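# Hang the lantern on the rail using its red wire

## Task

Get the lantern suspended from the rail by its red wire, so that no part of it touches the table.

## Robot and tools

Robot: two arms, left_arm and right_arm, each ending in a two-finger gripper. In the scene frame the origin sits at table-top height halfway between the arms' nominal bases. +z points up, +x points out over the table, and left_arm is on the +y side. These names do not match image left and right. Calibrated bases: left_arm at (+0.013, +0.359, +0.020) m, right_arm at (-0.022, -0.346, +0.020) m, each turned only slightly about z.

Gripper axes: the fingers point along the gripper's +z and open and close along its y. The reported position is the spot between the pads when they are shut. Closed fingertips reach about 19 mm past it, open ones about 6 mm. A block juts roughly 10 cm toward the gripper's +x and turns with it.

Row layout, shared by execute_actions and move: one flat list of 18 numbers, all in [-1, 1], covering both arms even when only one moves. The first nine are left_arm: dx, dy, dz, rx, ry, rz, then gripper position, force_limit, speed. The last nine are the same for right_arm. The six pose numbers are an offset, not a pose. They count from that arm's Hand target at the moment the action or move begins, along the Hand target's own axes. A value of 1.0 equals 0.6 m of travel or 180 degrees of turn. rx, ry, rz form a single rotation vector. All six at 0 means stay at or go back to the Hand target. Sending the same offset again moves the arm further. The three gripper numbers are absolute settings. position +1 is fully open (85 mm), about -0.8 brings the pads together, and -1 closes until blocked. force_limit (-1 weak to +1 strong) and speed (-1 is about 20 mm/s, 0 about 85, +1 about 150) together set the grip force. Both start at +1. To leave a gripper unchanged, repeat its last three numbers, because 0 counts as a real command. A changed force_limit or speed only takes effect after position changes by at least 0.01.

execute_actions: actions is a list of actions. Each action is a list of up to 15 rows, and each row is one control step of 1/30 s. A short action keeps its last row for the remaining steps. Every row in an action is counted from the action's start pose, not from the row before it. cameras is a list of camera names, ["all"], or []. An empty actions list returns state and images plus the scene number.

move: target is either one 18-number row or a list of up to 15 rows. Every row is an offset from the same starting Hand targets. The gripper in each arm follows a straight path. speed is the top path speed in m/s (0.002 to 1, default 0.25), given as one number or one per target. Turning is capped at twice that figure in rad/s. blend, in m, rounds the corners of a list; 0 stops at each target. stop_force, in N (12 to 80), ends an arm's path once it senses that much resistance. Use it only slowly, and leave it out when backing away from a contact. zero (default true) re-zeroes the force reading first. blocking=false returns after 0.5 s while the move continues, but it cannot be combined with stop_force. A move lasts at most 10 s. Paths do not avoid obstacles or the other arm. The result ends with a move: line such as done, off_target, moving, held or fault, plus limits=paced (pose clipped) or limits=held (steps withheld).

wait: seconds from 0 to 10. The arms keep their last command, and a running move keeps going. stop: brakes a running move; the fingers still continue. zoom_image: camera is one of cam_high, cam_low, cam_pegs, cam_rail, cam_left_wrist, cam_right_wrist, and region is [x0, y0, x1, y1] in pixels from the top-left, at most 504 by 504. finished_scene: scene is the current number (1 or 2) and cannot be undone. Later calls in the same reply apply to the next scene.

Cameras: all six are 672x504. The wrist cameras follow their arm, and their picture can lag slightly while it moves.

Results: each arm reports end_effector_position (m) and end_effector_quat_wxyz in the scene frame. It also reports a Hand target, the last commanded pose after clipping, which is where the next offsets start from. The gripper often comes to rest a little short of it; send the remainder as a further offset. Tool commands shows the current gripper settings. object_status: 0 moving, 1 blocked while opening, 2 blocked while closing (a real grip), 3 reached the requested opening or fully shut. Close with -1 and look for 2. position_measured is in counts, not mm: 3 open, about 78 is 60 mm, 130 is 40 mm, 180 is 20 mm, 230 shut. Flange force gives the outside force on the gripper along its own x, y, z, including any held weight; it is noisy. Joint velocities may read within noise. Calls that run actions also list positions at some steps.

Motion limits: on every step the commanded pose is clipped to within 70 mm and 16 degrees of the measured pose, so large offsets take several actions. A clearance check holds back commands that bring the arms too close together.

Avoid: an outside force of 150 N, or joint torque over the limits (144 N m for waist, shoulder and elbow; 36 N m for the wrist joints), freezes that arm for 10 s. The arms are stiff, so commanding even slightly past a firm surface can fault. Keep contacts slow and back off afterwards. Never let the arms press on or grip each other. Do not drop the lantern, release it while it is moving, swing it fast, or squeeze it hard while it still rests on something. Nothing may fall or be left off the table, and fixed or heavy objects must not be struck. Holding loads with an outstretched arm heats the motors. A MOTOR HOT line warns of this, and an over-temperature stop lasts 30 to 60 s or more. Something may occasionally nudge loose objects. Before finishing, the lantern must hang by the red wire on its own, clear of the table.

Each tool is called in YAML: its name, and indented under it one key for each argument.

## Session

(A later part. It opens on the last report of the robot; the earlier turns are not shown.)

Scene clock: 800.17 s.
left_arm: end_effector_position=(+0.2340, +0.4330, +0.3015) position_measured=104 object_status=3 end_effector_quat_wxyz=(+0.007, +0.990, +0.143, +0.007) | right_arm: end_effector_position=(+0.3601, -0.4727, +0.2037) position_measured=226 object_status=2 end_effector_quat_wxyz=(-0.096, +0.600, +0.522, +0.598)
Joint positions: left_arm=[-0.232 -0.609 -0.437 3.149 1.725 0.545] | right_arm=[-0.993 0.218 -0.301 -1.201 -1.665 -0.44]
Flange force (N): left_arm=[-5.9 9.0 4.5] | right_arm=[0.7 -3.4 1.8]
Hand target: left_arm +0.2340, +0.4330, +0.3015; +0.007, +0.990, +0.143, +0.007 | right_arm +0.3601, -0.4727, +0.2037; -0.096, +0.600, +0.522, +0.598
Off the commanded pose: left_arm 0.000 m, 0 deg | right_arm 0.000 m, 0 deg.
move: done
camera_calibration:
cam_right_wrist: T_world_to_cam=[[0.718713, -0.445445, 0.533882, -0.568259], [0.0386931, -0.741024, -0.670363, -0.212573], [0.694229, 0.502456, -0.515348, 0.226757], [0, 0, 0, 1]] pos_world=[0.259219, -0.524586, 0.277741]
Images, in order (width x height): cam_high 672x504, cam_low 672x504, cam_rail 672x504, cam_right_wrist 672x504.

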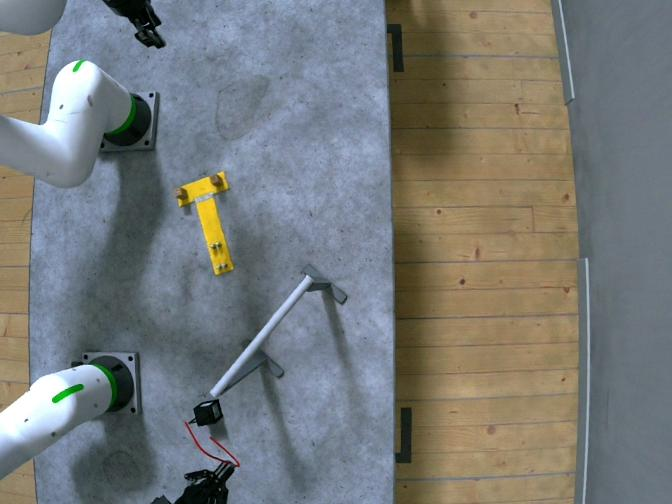

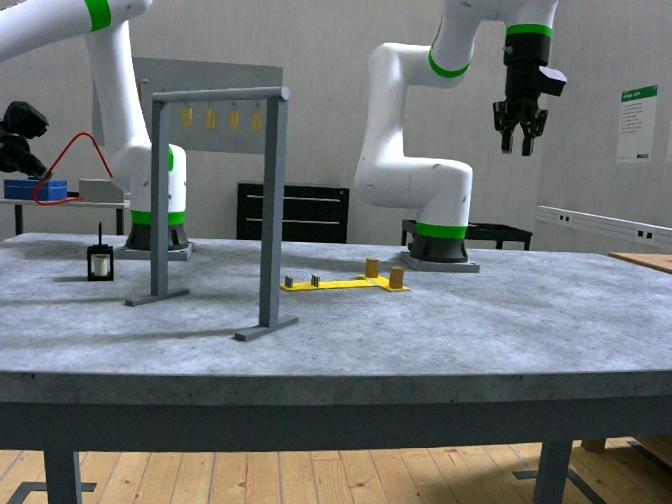

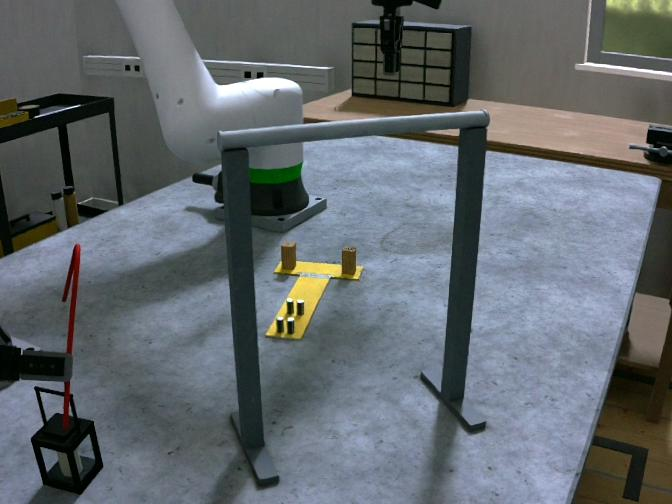

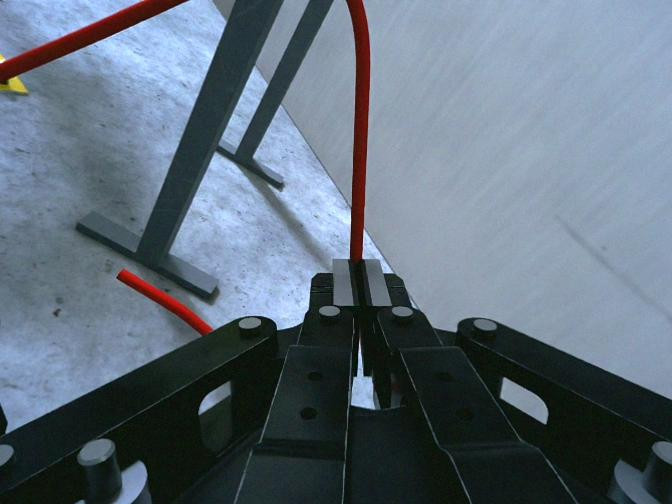

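move:
  target: [0,0,0,0,0,0,0.2,0,-1,-0.0874,-0.0546,0.0276,0,0,0,-1,0.2,-1]
  speed: 0.1
  cameras: ["cam_rail","cam_high","cam_low"]

zoom_image:
  camera: "cam_low"
  region: [0, 150, 180, 300]

zoom_image:
  camera: "cam_rail"
  region: [0, 330, 150, 504]

zoom_image:
  camera: "cam_high"
  region: [140, 380, 280, 504]

Scene clock: 819.30 s.
left_arm: end_effector_position=(+0.2340, +0.4330, +0.3015) position_measured=104 object_status=3 end_effector_quat_wxyz=(+0.007, +0.990, +0.143, +0.007) | right_arm: end_effector_position=(+0.3597, -0.4729, +0.1397) position_measured=226 object_status=2 end_effector_quat_wxyz=(-0.096, +0.601, +0.522, +0.598)
Joint positions: left_arm=[-0.232 -0.609 -0.437 3.149 1.725 0.545] | right_arm=[-0.991 0.362 -0.323 -1.192 -1.603 -0.286]
Flange force (N): left_arm=[-5.5 8.6 4.3] | right_arm=[-1.8 -2.7 1.2]
Hand target: left_arm +0.2340, +0.4330, +0.3015; +0.007, +0.990, +0.143, +0.007 | right_arm +0.3597, -0.4730, +0.1397; -0.096, +0.600, +0.522, +0.598
Off the commanded pose: left_arm 0.000 m, 0 deg | right_arm 0.000 m, 0 deg.
move: done
Images, in order (width x height): cam_high 672x504, cam_low 672x504, cam_rail 672x504.

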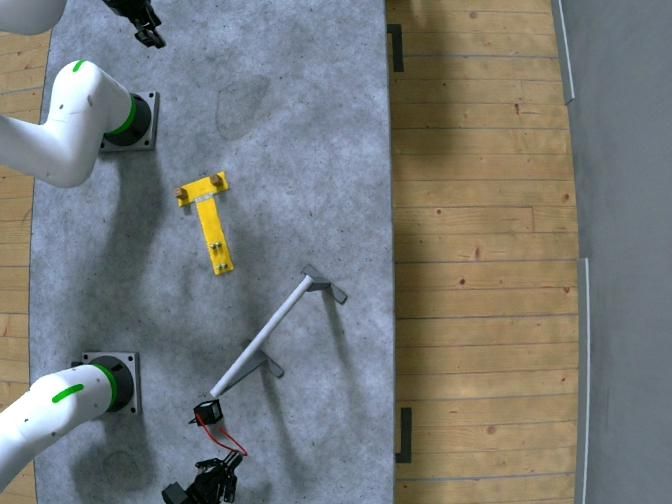

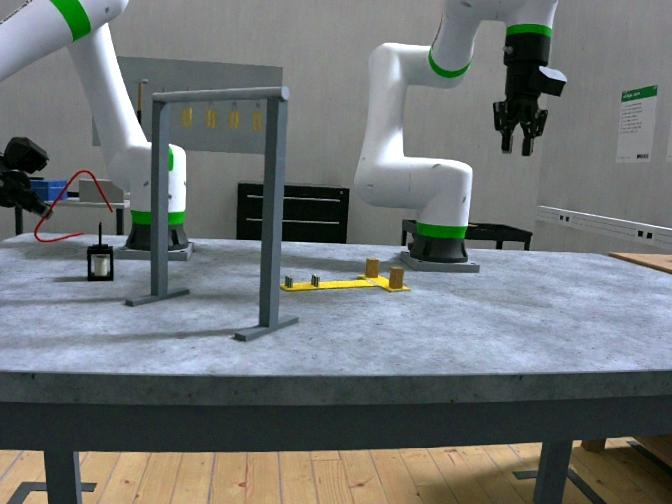

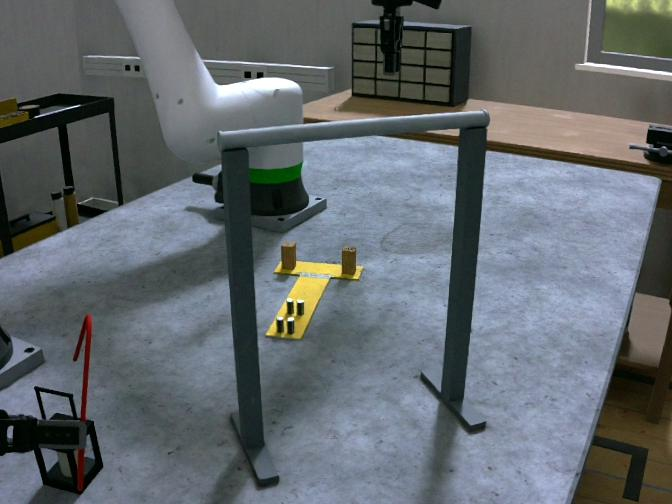

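Scaled by 2.800 from the camera's 672x504 image, which has a finer 960x720 frame.

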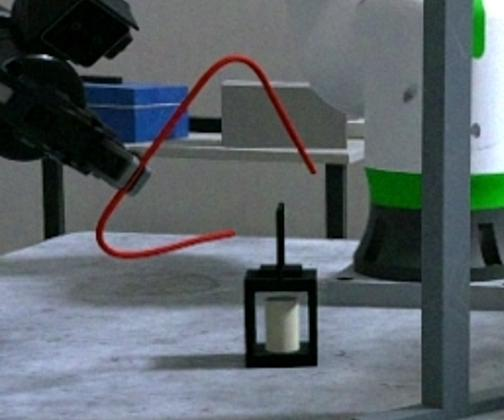

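Scaled by 2.897 from the camera's 672x504 image, which has a finer 960x720 frame.

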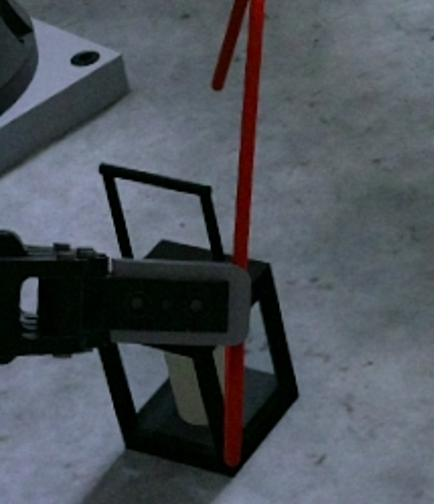

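Scaled by 3.600 from the camera's 672x504 image, which has a finer 960x720 frame.

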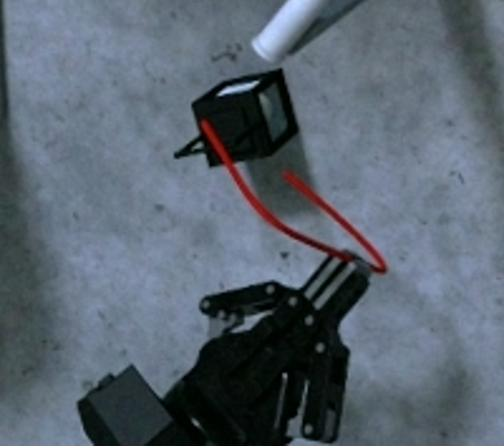

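move:
  target: [0,0,0,0,0,0,0.2,0,-1,0.0687,-0.108,0.0033,0,0,0,-1,0.2,-1]
  speed: 0.04
  stop_force: 12
  cameras: ["cam_rail","cam_high","cam_low"]

zoom_image:
  camera: "cam_low"
  region: [0, 150, 180, 300]

zoom_image:
  camera: "cam_rail"
  region: [0, 330, 150, 504]

zoom_image:
  camera: "cam_high"
  region: [140, 380, 280, 504]

Scene clock: 831.87 s.
left_arm: end_effector_position=(+0.2340, +0.4330, +0.3015) position_measured=104 object_status=3 end_effector_quat_wxyz=(+0.007, +0.990, +0.143, +0.007) | right_arm: end_effector_position=(+0.3022, -0.4221, +0.1399) position_measured=226 object_status=2 end_effector_quat_wxyz=(-0.096, +0.600, +0.522, +0.598)
Joint positions: left_arm=[-0.232 -0.609 -0.437 3.149 1.725 0.545] | right_arm=[-1.036 0.238 -0.512 -1.16 -1.609 -0.212]
Flange force (N): left_arm=[-6.0 8.6 4.7] | right_arm=[-1.6 -2.4 1.6]
Hand target: left_arm +0.2340, +0.4330, +0.3015; +0.007, +0.990, +0.143, +0.007 | right_arm +0.3022, -0.4221, +0.1399; -0.096, +0.600, +0.522, +0.598
Off the commanded pose: left_arm 0.000 m, 0 deg | right_arm 0.000 m, 0 deg.
move: done
Images, in order (width x height): cam_high 672x504, cam_low 672x504, cam_rail 672x504.

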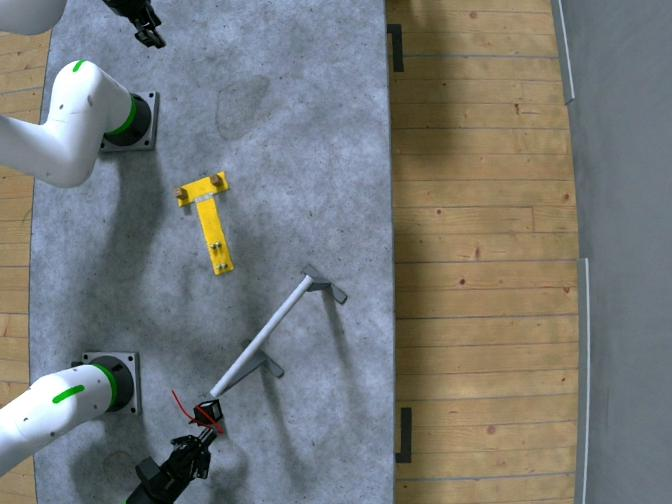

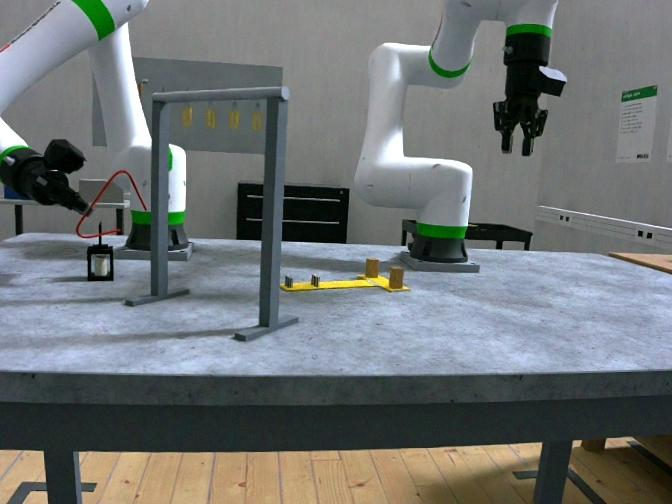

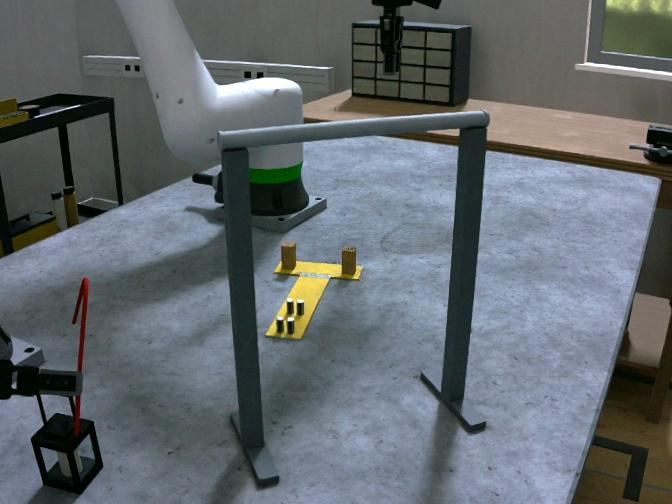

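Scaled by 2.800 from the camera's 672x504 image, which has a finer 960x720 frame.

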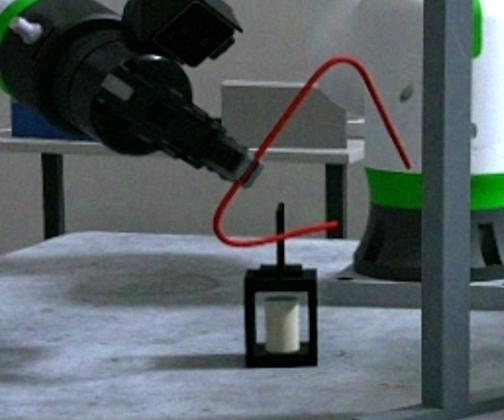

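Scaled by 2.897 from the camera's 672x504 image, which has a finer 960x720 frame.

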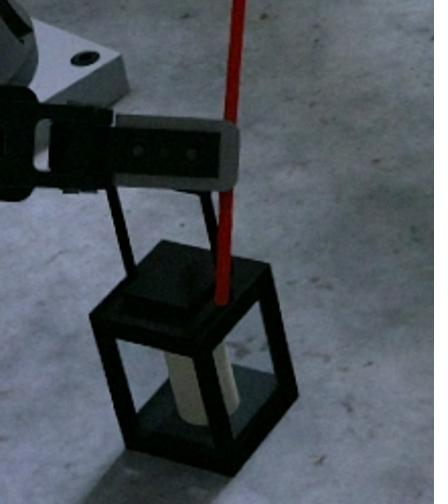

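Scaled by 3.600 from the camera's 672x504 image, which has a finer 960x720 frame.

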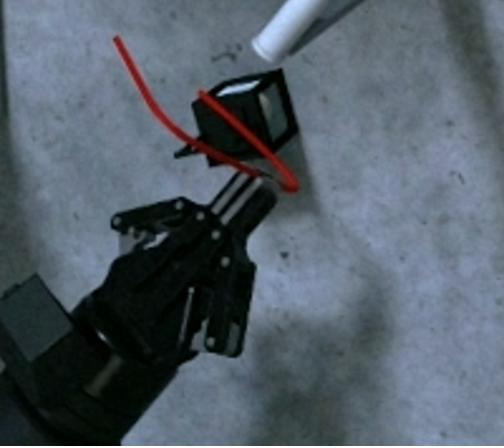

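zoom_image:
  camera: "cam_rail"
  region: [35, 370, 105, 445]

zoom_image:
  camera: "cam_high"
  region: [180, 390, 235, 440]

zoom_image:
  camera: "cam_low"
  region: [70, 205, 130, 290]

Scaled by 6.720 from the camera's 672x504 image, which has a finer 960x720 frame.

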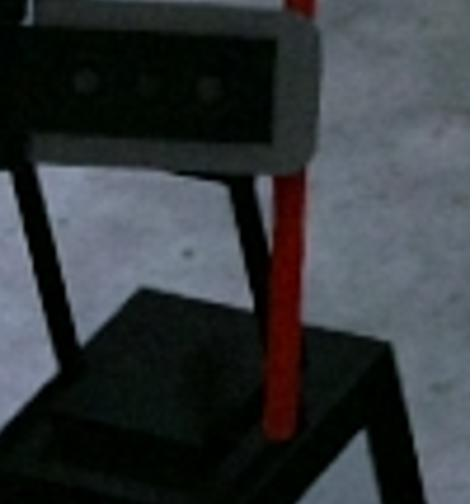

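Scaled by 9.164 from the camera's 672x504 image, which has a finer 960x720 frame.

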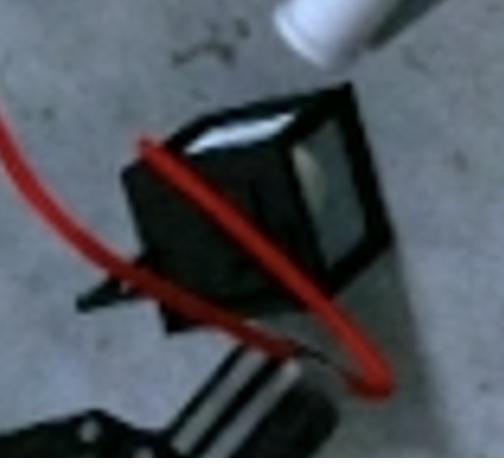

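Scaled by 5.929 from the camera's 672x504 image, which has a finer 960x720 frame.

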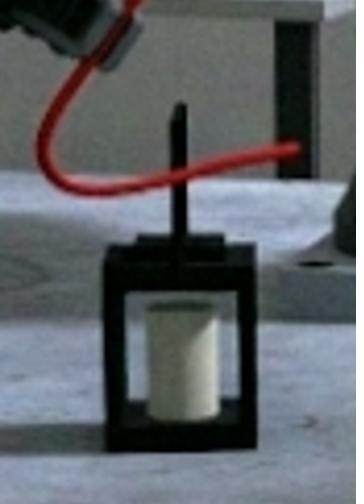

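move:
  target:
    - [0,0,0,0,0,0,0.2,0,-1,-0.0525,0.0845,0.001,0,0,0,-1,0.2,-1]
    - [0,0,0,0,0,0,0.2,0,-1,-0.0406,0.0513,-0.027,0,0,0,-1,0.2,-1]
  speed: 0.06

move:
  target: [0,0,0,0,0,0,0.2,0,-1,0.0525,-0.0845,-0.001,0,0,0,-1,0.2,-1]
  speed: 0.04
  stop_force: 12
  cameras: ["cam_rail","cam_high","cam_low"]

zoom_image:
  camera: "cam_rail"
  region: [35, 370, 105, 445]

zoom_image:
  camera: "cam_high"
  region: [180, 390, 235, 440]

zoom_image:
  camera: "cam_low"
  region: [70, 205, 130, 290]

Scene clock: 880.83 s.
left_arm: end_effector_position=(+0.2340, +0.4330, +0.3015) position_measured=104 object_status=3 end_effector_quat_wxyz=(+0.007, +0.990, +0.143, +0.007) | right_arm: end_effector_position=(+0.3213, -0.4600, +0.1400) position_measured=226 object_status=2 end_effector_quat_wxyz=(-0.096, +0.600, +0.522, +0.598)
Joint positions: left_arm=[-0.232 -0.609 -0.437 3.149 1.725 0.545] | right_arm=[-1.045 0.313 -0.403 -1.156 -1.629 -0.241]
Flange force (N): left_arm=[-5.2 8.0 4.3] | right_arm=[-2.3 -2.0 1.5]
Hand target: left_arm +0.2340, +0.4330, +0.3015; +0.007, +0.990, +0.143, +0.007 | right_arm +0.3213, -0.4600, +0.1400; -0.096, +0.600, +0.522, +0.598
Off the commanded pose: left_arm 0.000 m, 0 deg | right_arm 0.000 m, 0 deg.
move: done

Scene clock: 883.07 s.
left_arm: end_effector_position=(+0.2340, +0.4330, +0.3015) position_measured=104 object_status=3 end_effector_quat_wxyz=(+0.007, +0.990, +0.143, +0.007) | right_arm: end_effector_position=(+0.2752, -0.4221, +0.1401) position_measured=226 object_status=2 end_effector_quat_wxyz=(-0.096, +0.600, +0.522, +0.598)
Joint positions: left_arm=[-0.232 -0.609 -0.437 3.149 1.725 0.545] | right_arm=[-1.093 0.221 -0.543 -1.119 -1.641 -0.183]
Flange force (N): left_arm=[-5.7 8.9 4.5] | right_arm=[-2.0 -2.5 1.2]
Hand target: left_arm +0.2340, +0.4330, +0.3015; +0.007, +0.990, +0.143, +0.007 | right_arm +0.2752, -0.4221, +0.1401; -0.096, +0.600, +0.522, +0.598
Off the commanded pose: left_arm 0.000 m, 0 deg | right_arm 0.000 m, 0 deg.
move: done
Images, in order (width x height): cam_high 672x504, cam_low 672x504, cam_rail 672x504.

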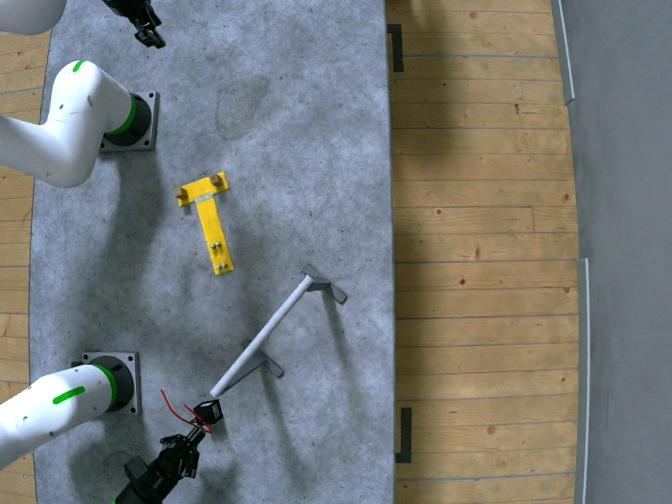

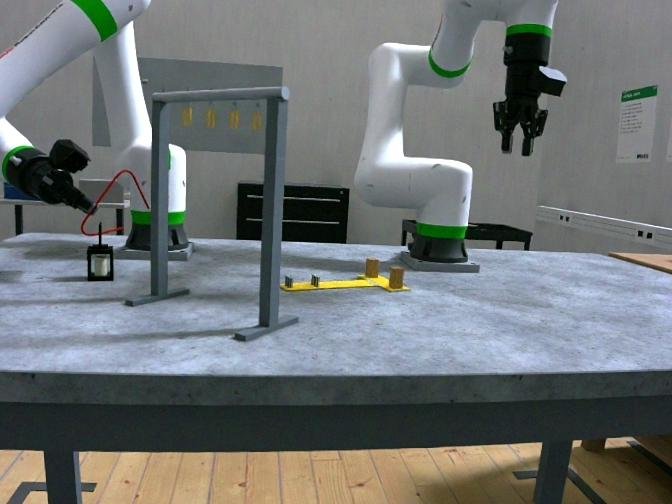

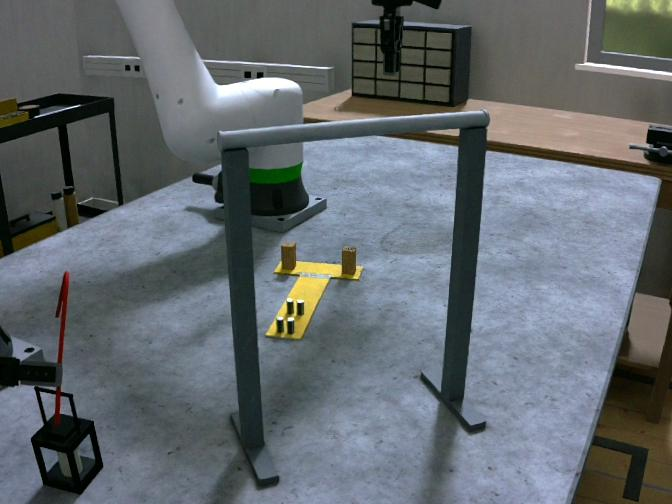

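Scaled by 6.720 from the camera's 672x504 image, which has a finer 960x720 frame.

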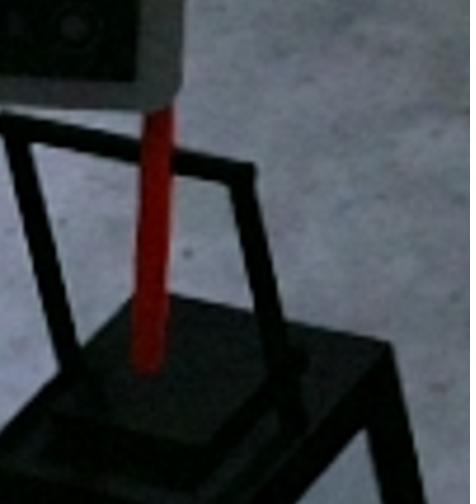

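Scaled by 9.164 from the camera's 672x504 image, which has a finer 960x720 frame.

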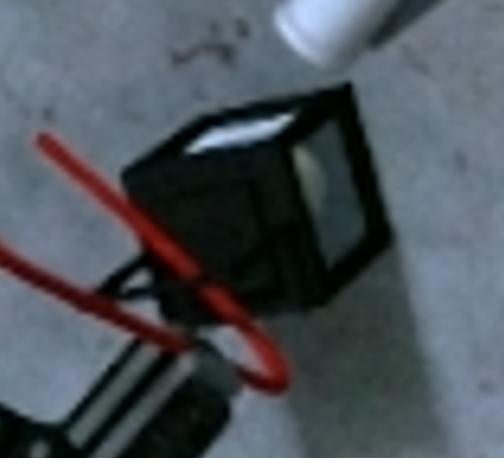

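Scaled by 5.929 from the camera's 672x504 image, which has a finer 960x720 frame.

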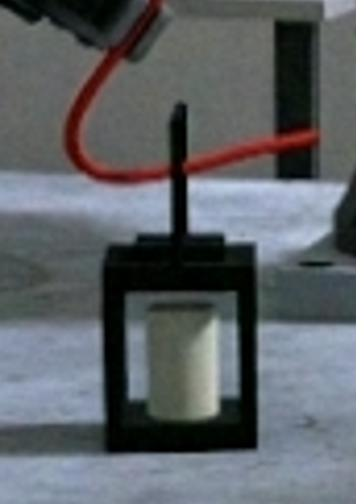

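move:
  target: [0,0,0,0,0,0,0.2,0,-1,0.0096,0.006,-0.003,0,0,0.178,-1,0.2,-1]
  speed: 0.1
  cameras: ["cam_rail","cam_high","cam_low"]

zoom_image:
  camera: "cam_low"
  region: [70, 165, 150, 290]

zoom_image:
  camera: "cam_rail"
  region: [15, 350, 115, 465]

Scene clock: 898.60 s.
left_arm: end_effector_position=(+0.2340, +0.4330, +0.3015) position_measured=104 object_status=3 end_effector_quat_wxyz=(+0.007, +0.990, +0.143, +0.007) | right_arm: end_effector_position=(+0.2752, -0.4221, +0.1471) position_measured=226 object_status=2 end_effector_quat_wxyz=(-0.257, +0.721, +0.336, +0.549)
Joint positions: left_arm=[-0.232 -0.609 -0.437 3.149 1.725 0.545] | right_arm=[-1.093 0.2 -0.542 -1.121 -1.651 -0.762]
Flange force (N): left_arm=[-5.8 8.4 4.7] | right_arm=[-3.0 -1.0 1.3]
Hand target: left_arm +0.2340, +0.4330, +0.3015; +0.007, +0.990, +0.143, +0.007 | right_arm +0.2752, -0.4221, +0.1471; -0.257, +0.721, +0.336, +0.549
Off the commanded pose: left_arm 0.000 m, 0 deg | right_arm 0.000 m, 0 deg.
move: done
Images, in order (width x height): cam_high 672x504, cam_low 672x504, cam_rail 672x504.

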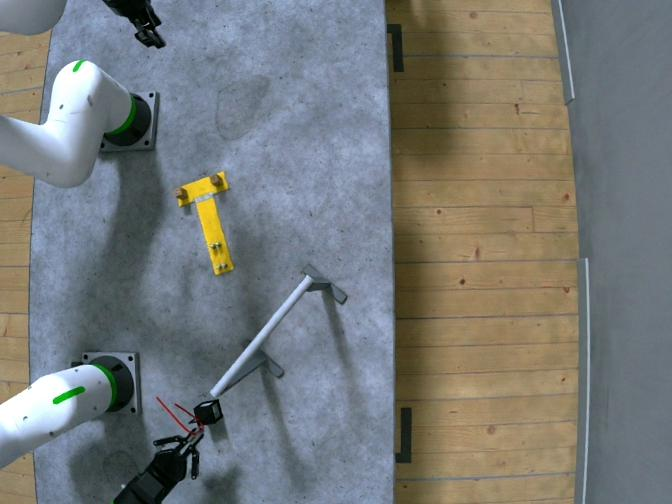

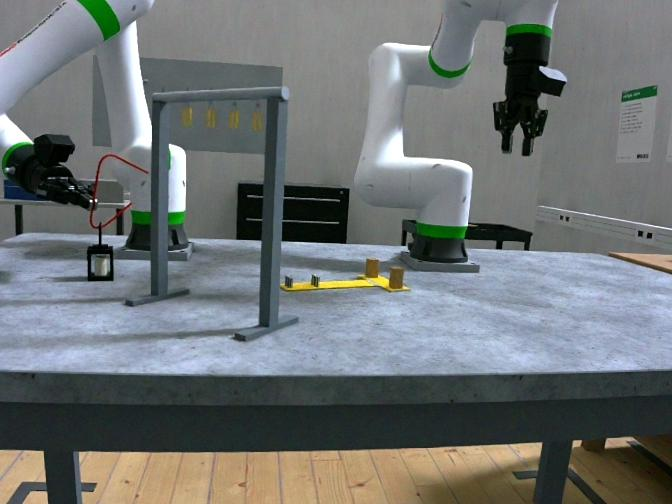

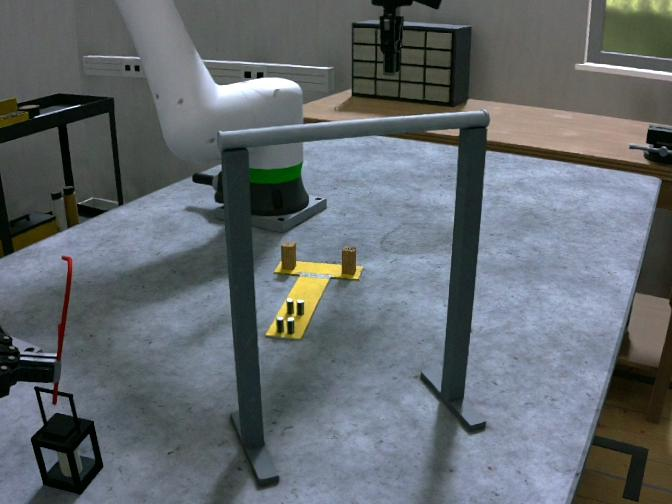

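Scaled by 4.032 from the camera's 672x504 image, which has a finer 960x720 frame.

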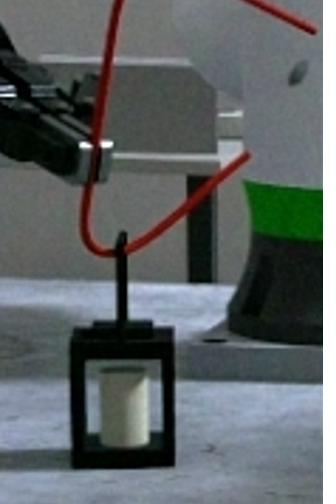

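Scaled by 4.383 from the camera's 672x504 image, which has a finer 960x720 frame.

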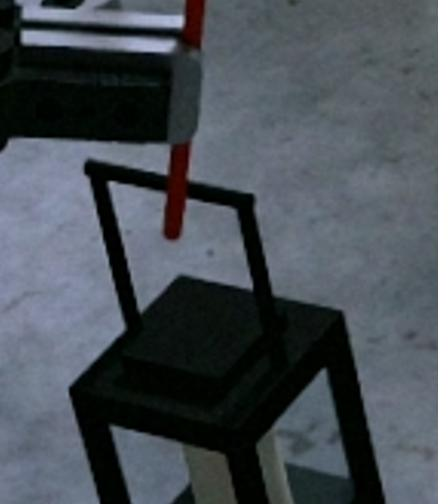

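move:
  target: [0,0,0,0,0,0,0.2,0,-1,0.0805,0,-0.0216,0,0,0,-1,0.2,-1]
  speed: 0.03
  cameras: ["cam_rail","cam_low"]

zoom_image:
  camera: "cam_low"
  region: [70, 145, 150, 290]

Scene clock: 903.77 s.
left_arm: end_effector_position=(+0.2340, +0.4330, +0.3015) position_measured=104 object_status=3 end_effector_quat_wxyz=(+0.007, +0.990, +0.143, +0.007) | right_arm: end_effector_position=(+0.2755, -0.4219, +0.1971) position_measured=226 object_status=2 end_effector_quat_wxyz=(-0.257, +0.721, +0.336, +0.549)
Joint positions: left_arm=[-0.232 -0.609 -0.437 3.149 1.725 0.545] | right_arm=[-1.097 0.06 -0.52 -1.135 -1.723 -0.908]
Flange force (N): left_arm=[-5.7 8.9 4.3] | right_arm=[-5.1 -1.4 2.1]
Hand target: left_arm +0.2340, +0.4330, +0.3015; +0.007, +0.990, +0.143, +0.007 | right_arm +0.2755, -0.4219, +0.1971; -0.257, +0.721, +0.336, +0.549
Off the commanded pose: left_arm 0.000 m, 0 deg | right_arm 0.000 m, 0 deg.
move: done
Images, in order (width x height): cam_low 672x504, cam_rail 672x504.

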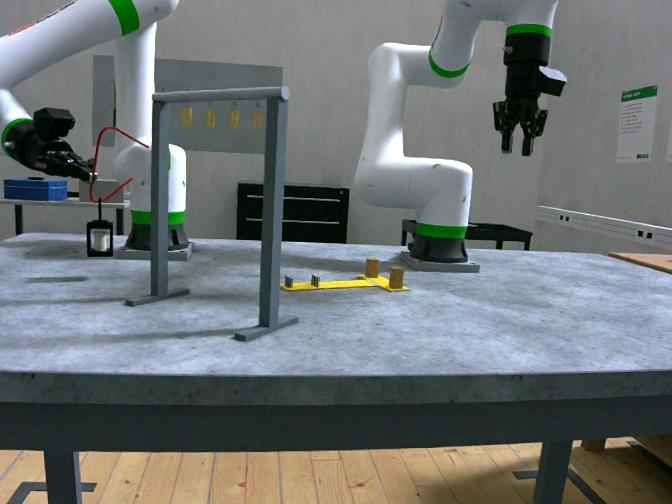

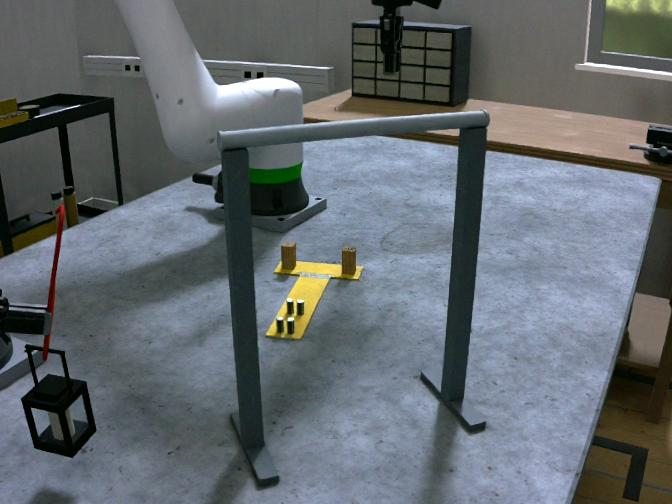

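Scaled by 3.476 from the camera's 672x504 image, which has a finer 960x720 frame.

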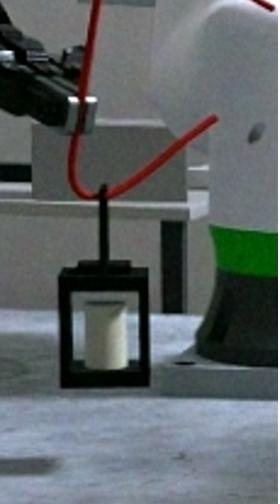

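move:
  target:
    - [0,0,0,0,0,0,0.2,0,-1,0.274,0,-0.073,0,0,0,-1,0.2,-1]
    - [0,0,0,0,0,0,0.2,0,-1,0.363,0.415,0.263,0.188,0,-0.05,-1,0.2,-1]
  speed: 0.13
  blend: 0.04
  cameras: ["cam_rail","cam_low","cam_high"]

Scene clock: 935.67 s.
left_arm: end_effector_position=(+0.2340, +0.4330, +0.3015) position_measured=104 object_status=3 end_effector_quat_wxyz=(+0.007, +0.990, +0.143, +0.007) | right_arm: end_effector_position=(+0.6016, -0.4211, +0.3646) position_measured=226 object_status=2 end_effector_quat_wxyz=(-0.412, +0.587, +0.536, +0.446)
Joint positions: left_arm=[-0.232 -0.609 -0.437 3.149 1.725 0.545] | right_arm=[-0.541 0.697 0.82 -1.334 -2.02 -1.588]
Flange force (N): left_arm=[-5.2 7.6 4.8] | right_arm=[-5.0 -2.3 2.5]
Hand target: left_arm +0.2340, +0.4330, +0.3015; +0.007, +0.990, +0.143, +0.007 | right_arm +0.6016, -0.4211, +0.3646; -0.412, +0.587, +0.536, +0.446
Off the commanded pose: left_arm 0.000 m, 0 deg | right_arm 0.000 m, 0 deg.
move: done
Images, in order (width x height): cam_high 672x504, cam_low 672x504, cam_rail 672x504.

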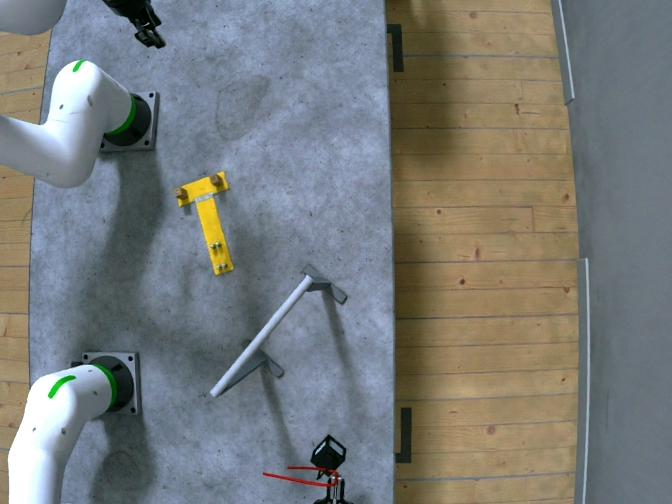

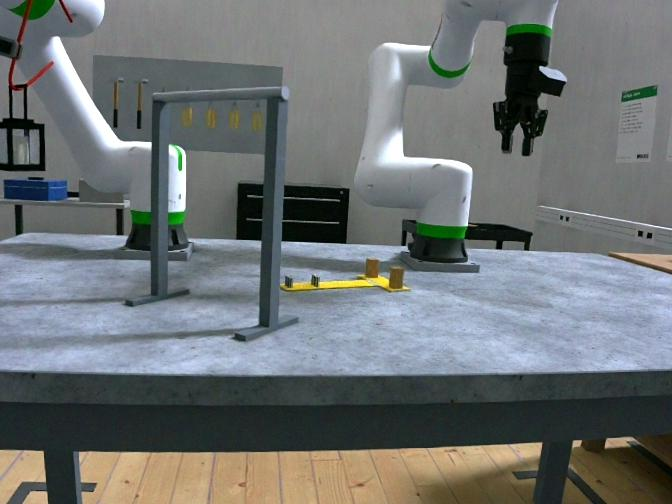

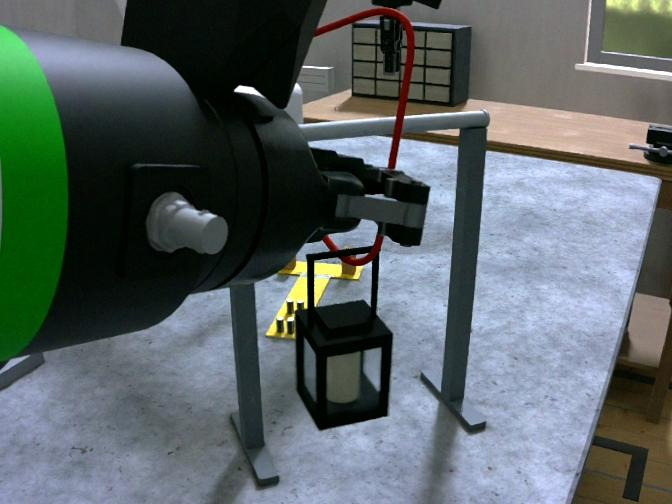

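move:
  target: [0,0,0,0,0,0,0.2,0,-1,0.124,-0.0105,0.397,0,0,0,-1,0.2,-1]
  speed: 0.12
  cameras: ["cam_rail","cam_low","cam_high","cam_right_wrist"]

Scene clock: 942.97 s.
left_arm: end_effector_position=(+0.2340, +0.4330, +0.3015) position_measured=104 object_status=3 end_effector_quat_wxyz=(+0.007, +0.990, +0.143, +0.007) | right_arm: end_effector_position=(+0.6169, -0.1721, +0.3738) position_measured=226 object_status=2 end_effector_quat_wxyz=(-0.412, +0.587, +0.536, +0.445)
Joint positions: left_arm=[-0.232 -0.609 -0.437 3.149 1.725 0.545] | right_arm=[-0.172 0.486 0.517 -1.306 -1.642 -1.592]
Flange force (N): left_arm=[-5.7 8.5 4.6] | right_arm=[-5.1 -3.0 2.7]
Hand target: left_arm +0.2340, +0.4330, +0.3015; +0.007, +0.990, +0.143, +0.007 | right_arm +0.6169, -0.1721, +0.3738; -0.412, +0.587, +0.536, +0.446
Off the commanded pose: left_arm 0.000 m, 0 deg | right_arm 0.000 m, 0 deg.
move: done
camera_calibration:
cam_right_wrist: T_world_to_cam=[[0.994146, -0.106026, 0.0207715, -0.629426], [-0.0446857, -0.578548, -0.814423, 0.247418], [0.0983669, 0.808728, -0.5799, 0.429545], [0, 0, 0, 1]] pos_world=[0.594545, -0.270977, 0.46367]
Images, in order (width x height): cam_high 672x504, cam_low 672x504, cam_rail 672x504, cam_right_wrist 672x504.

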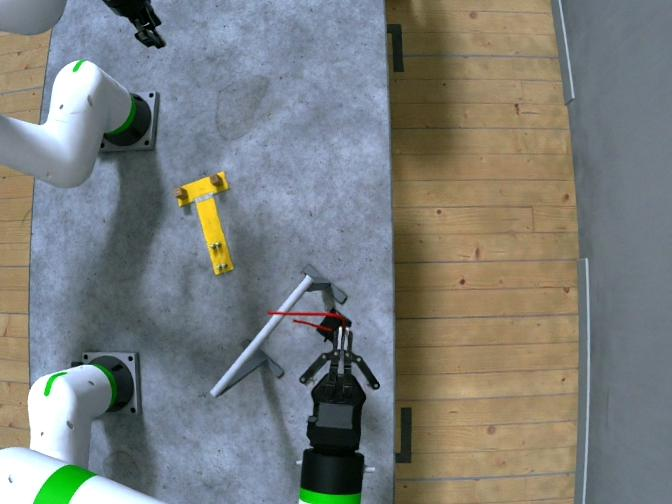

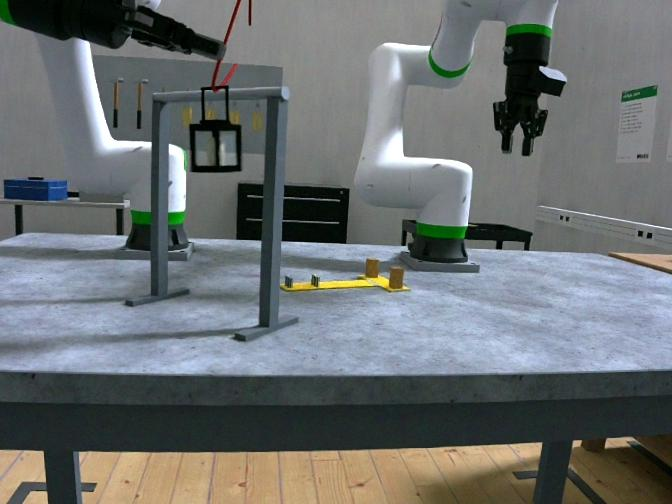

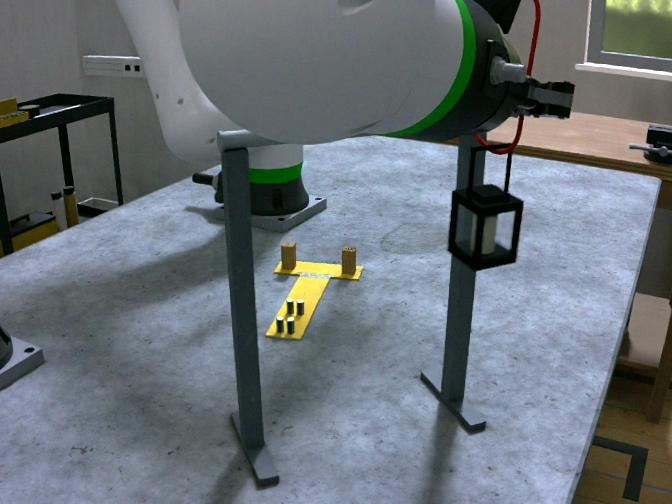

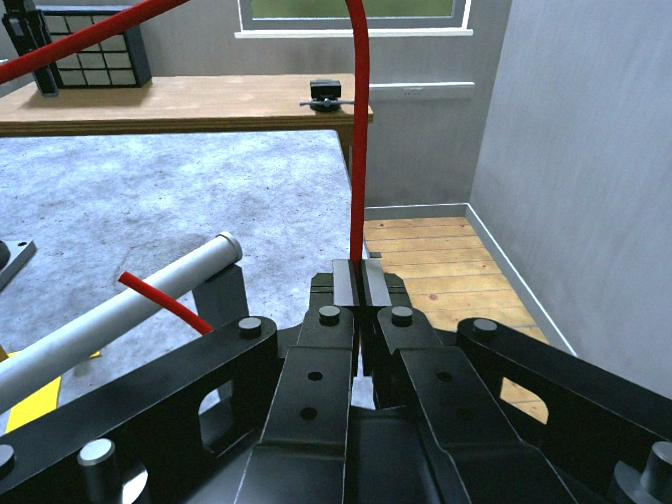

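move:
  target:
    - [0,0,0,0,0,0,0.2,0,-1,0,0.033,0.003,0,0,0,-1,0.2,-1]
    - [0,0,0,0,0,0,0.2,0,-1,-0.115,0.033,0.034,0,0,0,-1,0.2,-1]
  speed: 0.1
  cameras: ["cam_rail","cam_low","cam_high","cam_right_wrist"]

zoom_image:
  camera: "cam_low"
  region: [140, 20, 320, 200]

zoom_image:
  camera: "cam_high"
  region: [230, 250, 380, 400]

Scene clock: 960.83 s.
left_arm: end_effector_position=(+0.2340, +0.4330, +0.3015) position_measured=104 object_status=3 end_effector_quat_wxyz=(+0.007, +0.990, +0.143, +0.007) | right_arm: end_effector_position=(+0.6362, -0.1722, +0.3017) position_measured=226 object_status=2 end_effector_quat_wxyz=(-0.412, +0.587, +0.536, +0.445)
Joint positions: left_arm=[-0.232 -0.609 -0.437 3.149 1.725 0.545] | right_arm=[-0.167 0.586 0.498 -1.3 -1.605 -1.477]
Flange force (N): left_arm=[-6.0 8.8 4.8] | right_arm=[-4.9 -2.3 2.0]
Hand target: left_arm +0.2340, +0.4330, +0.3015; +0.007, +0.990, +0.143, +0.007 | right_arm +0.6362, -0.1722, +0.3017; -0.412, +0.587, +0.536, +0.446
Off the commanded pose: left_arm 0.000 m, 0 deg | right_arm 0.000 m, 0 deg.
move: done
camera_calibration:
cam_right_wrist: T_world_to_cam=[[0.994161, -0.105887, 0.0207954, -0.64711], [-0.0445862, -0.578561, -0.814419, 0.189518], [0.0982677, 0.808737, -0.579904, 0.386041], [0, 0, 0, 1]] pos_world=[0.613845, -0.271078, 0.39167]
Images, in order (width x height): cam_high 672x504, cam_low 672x504, cam_rail 672x504, cam_right_wrist 672x504.

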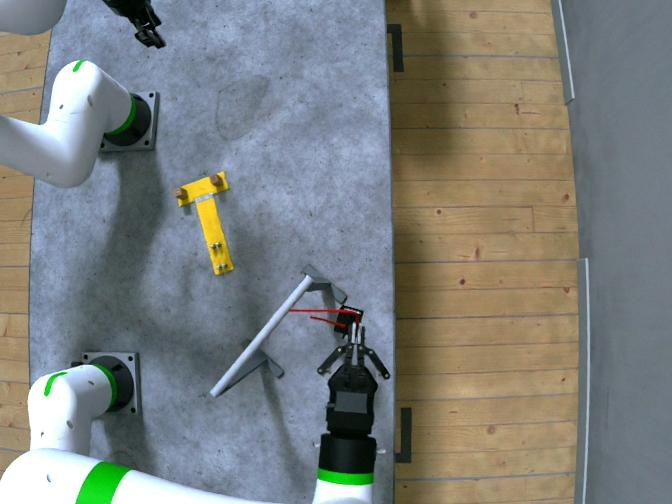

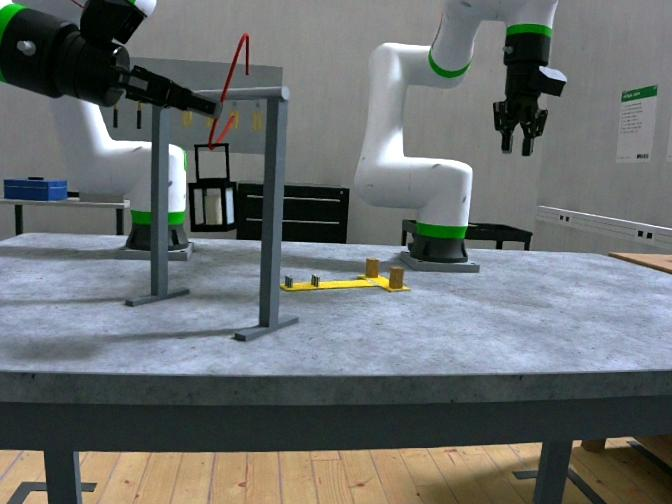

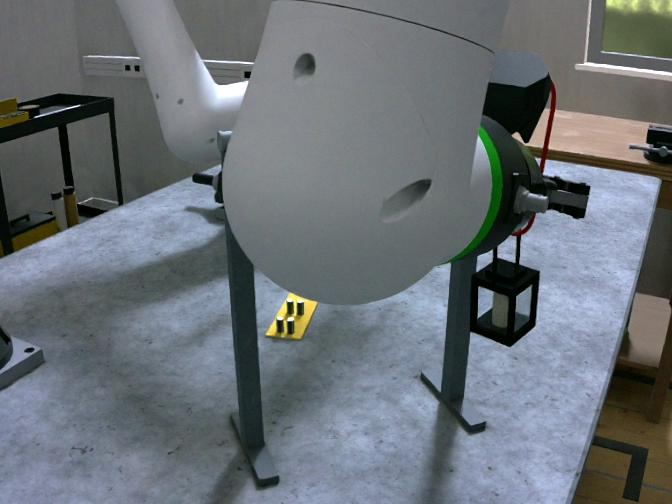

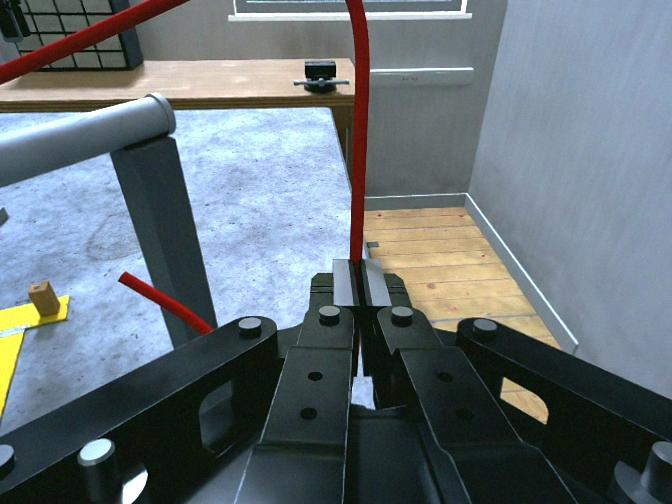

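Scaled by 2.800 from the camera's 672x504 image, which has a finer 960x720 frame.

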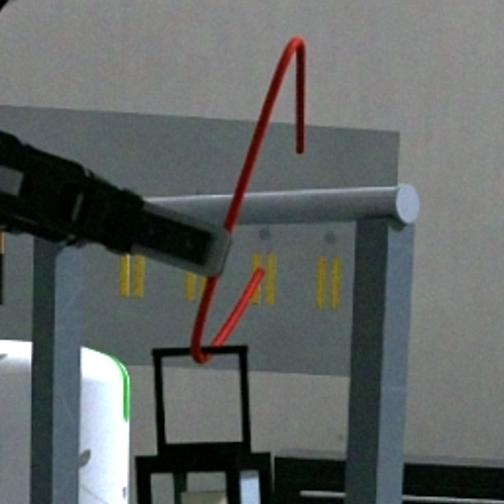

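Scaled by 3.360 from the camera's 672x504 image, which has a finer 960x720 frame.

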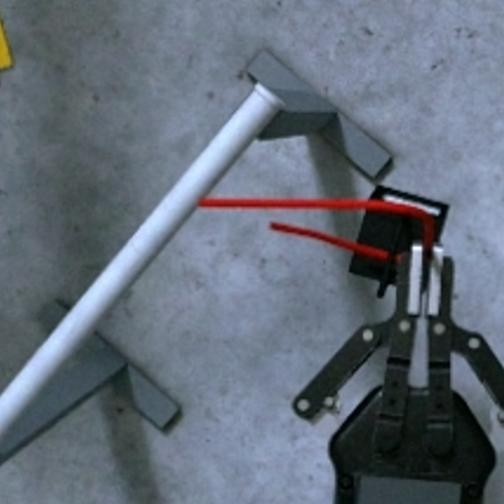

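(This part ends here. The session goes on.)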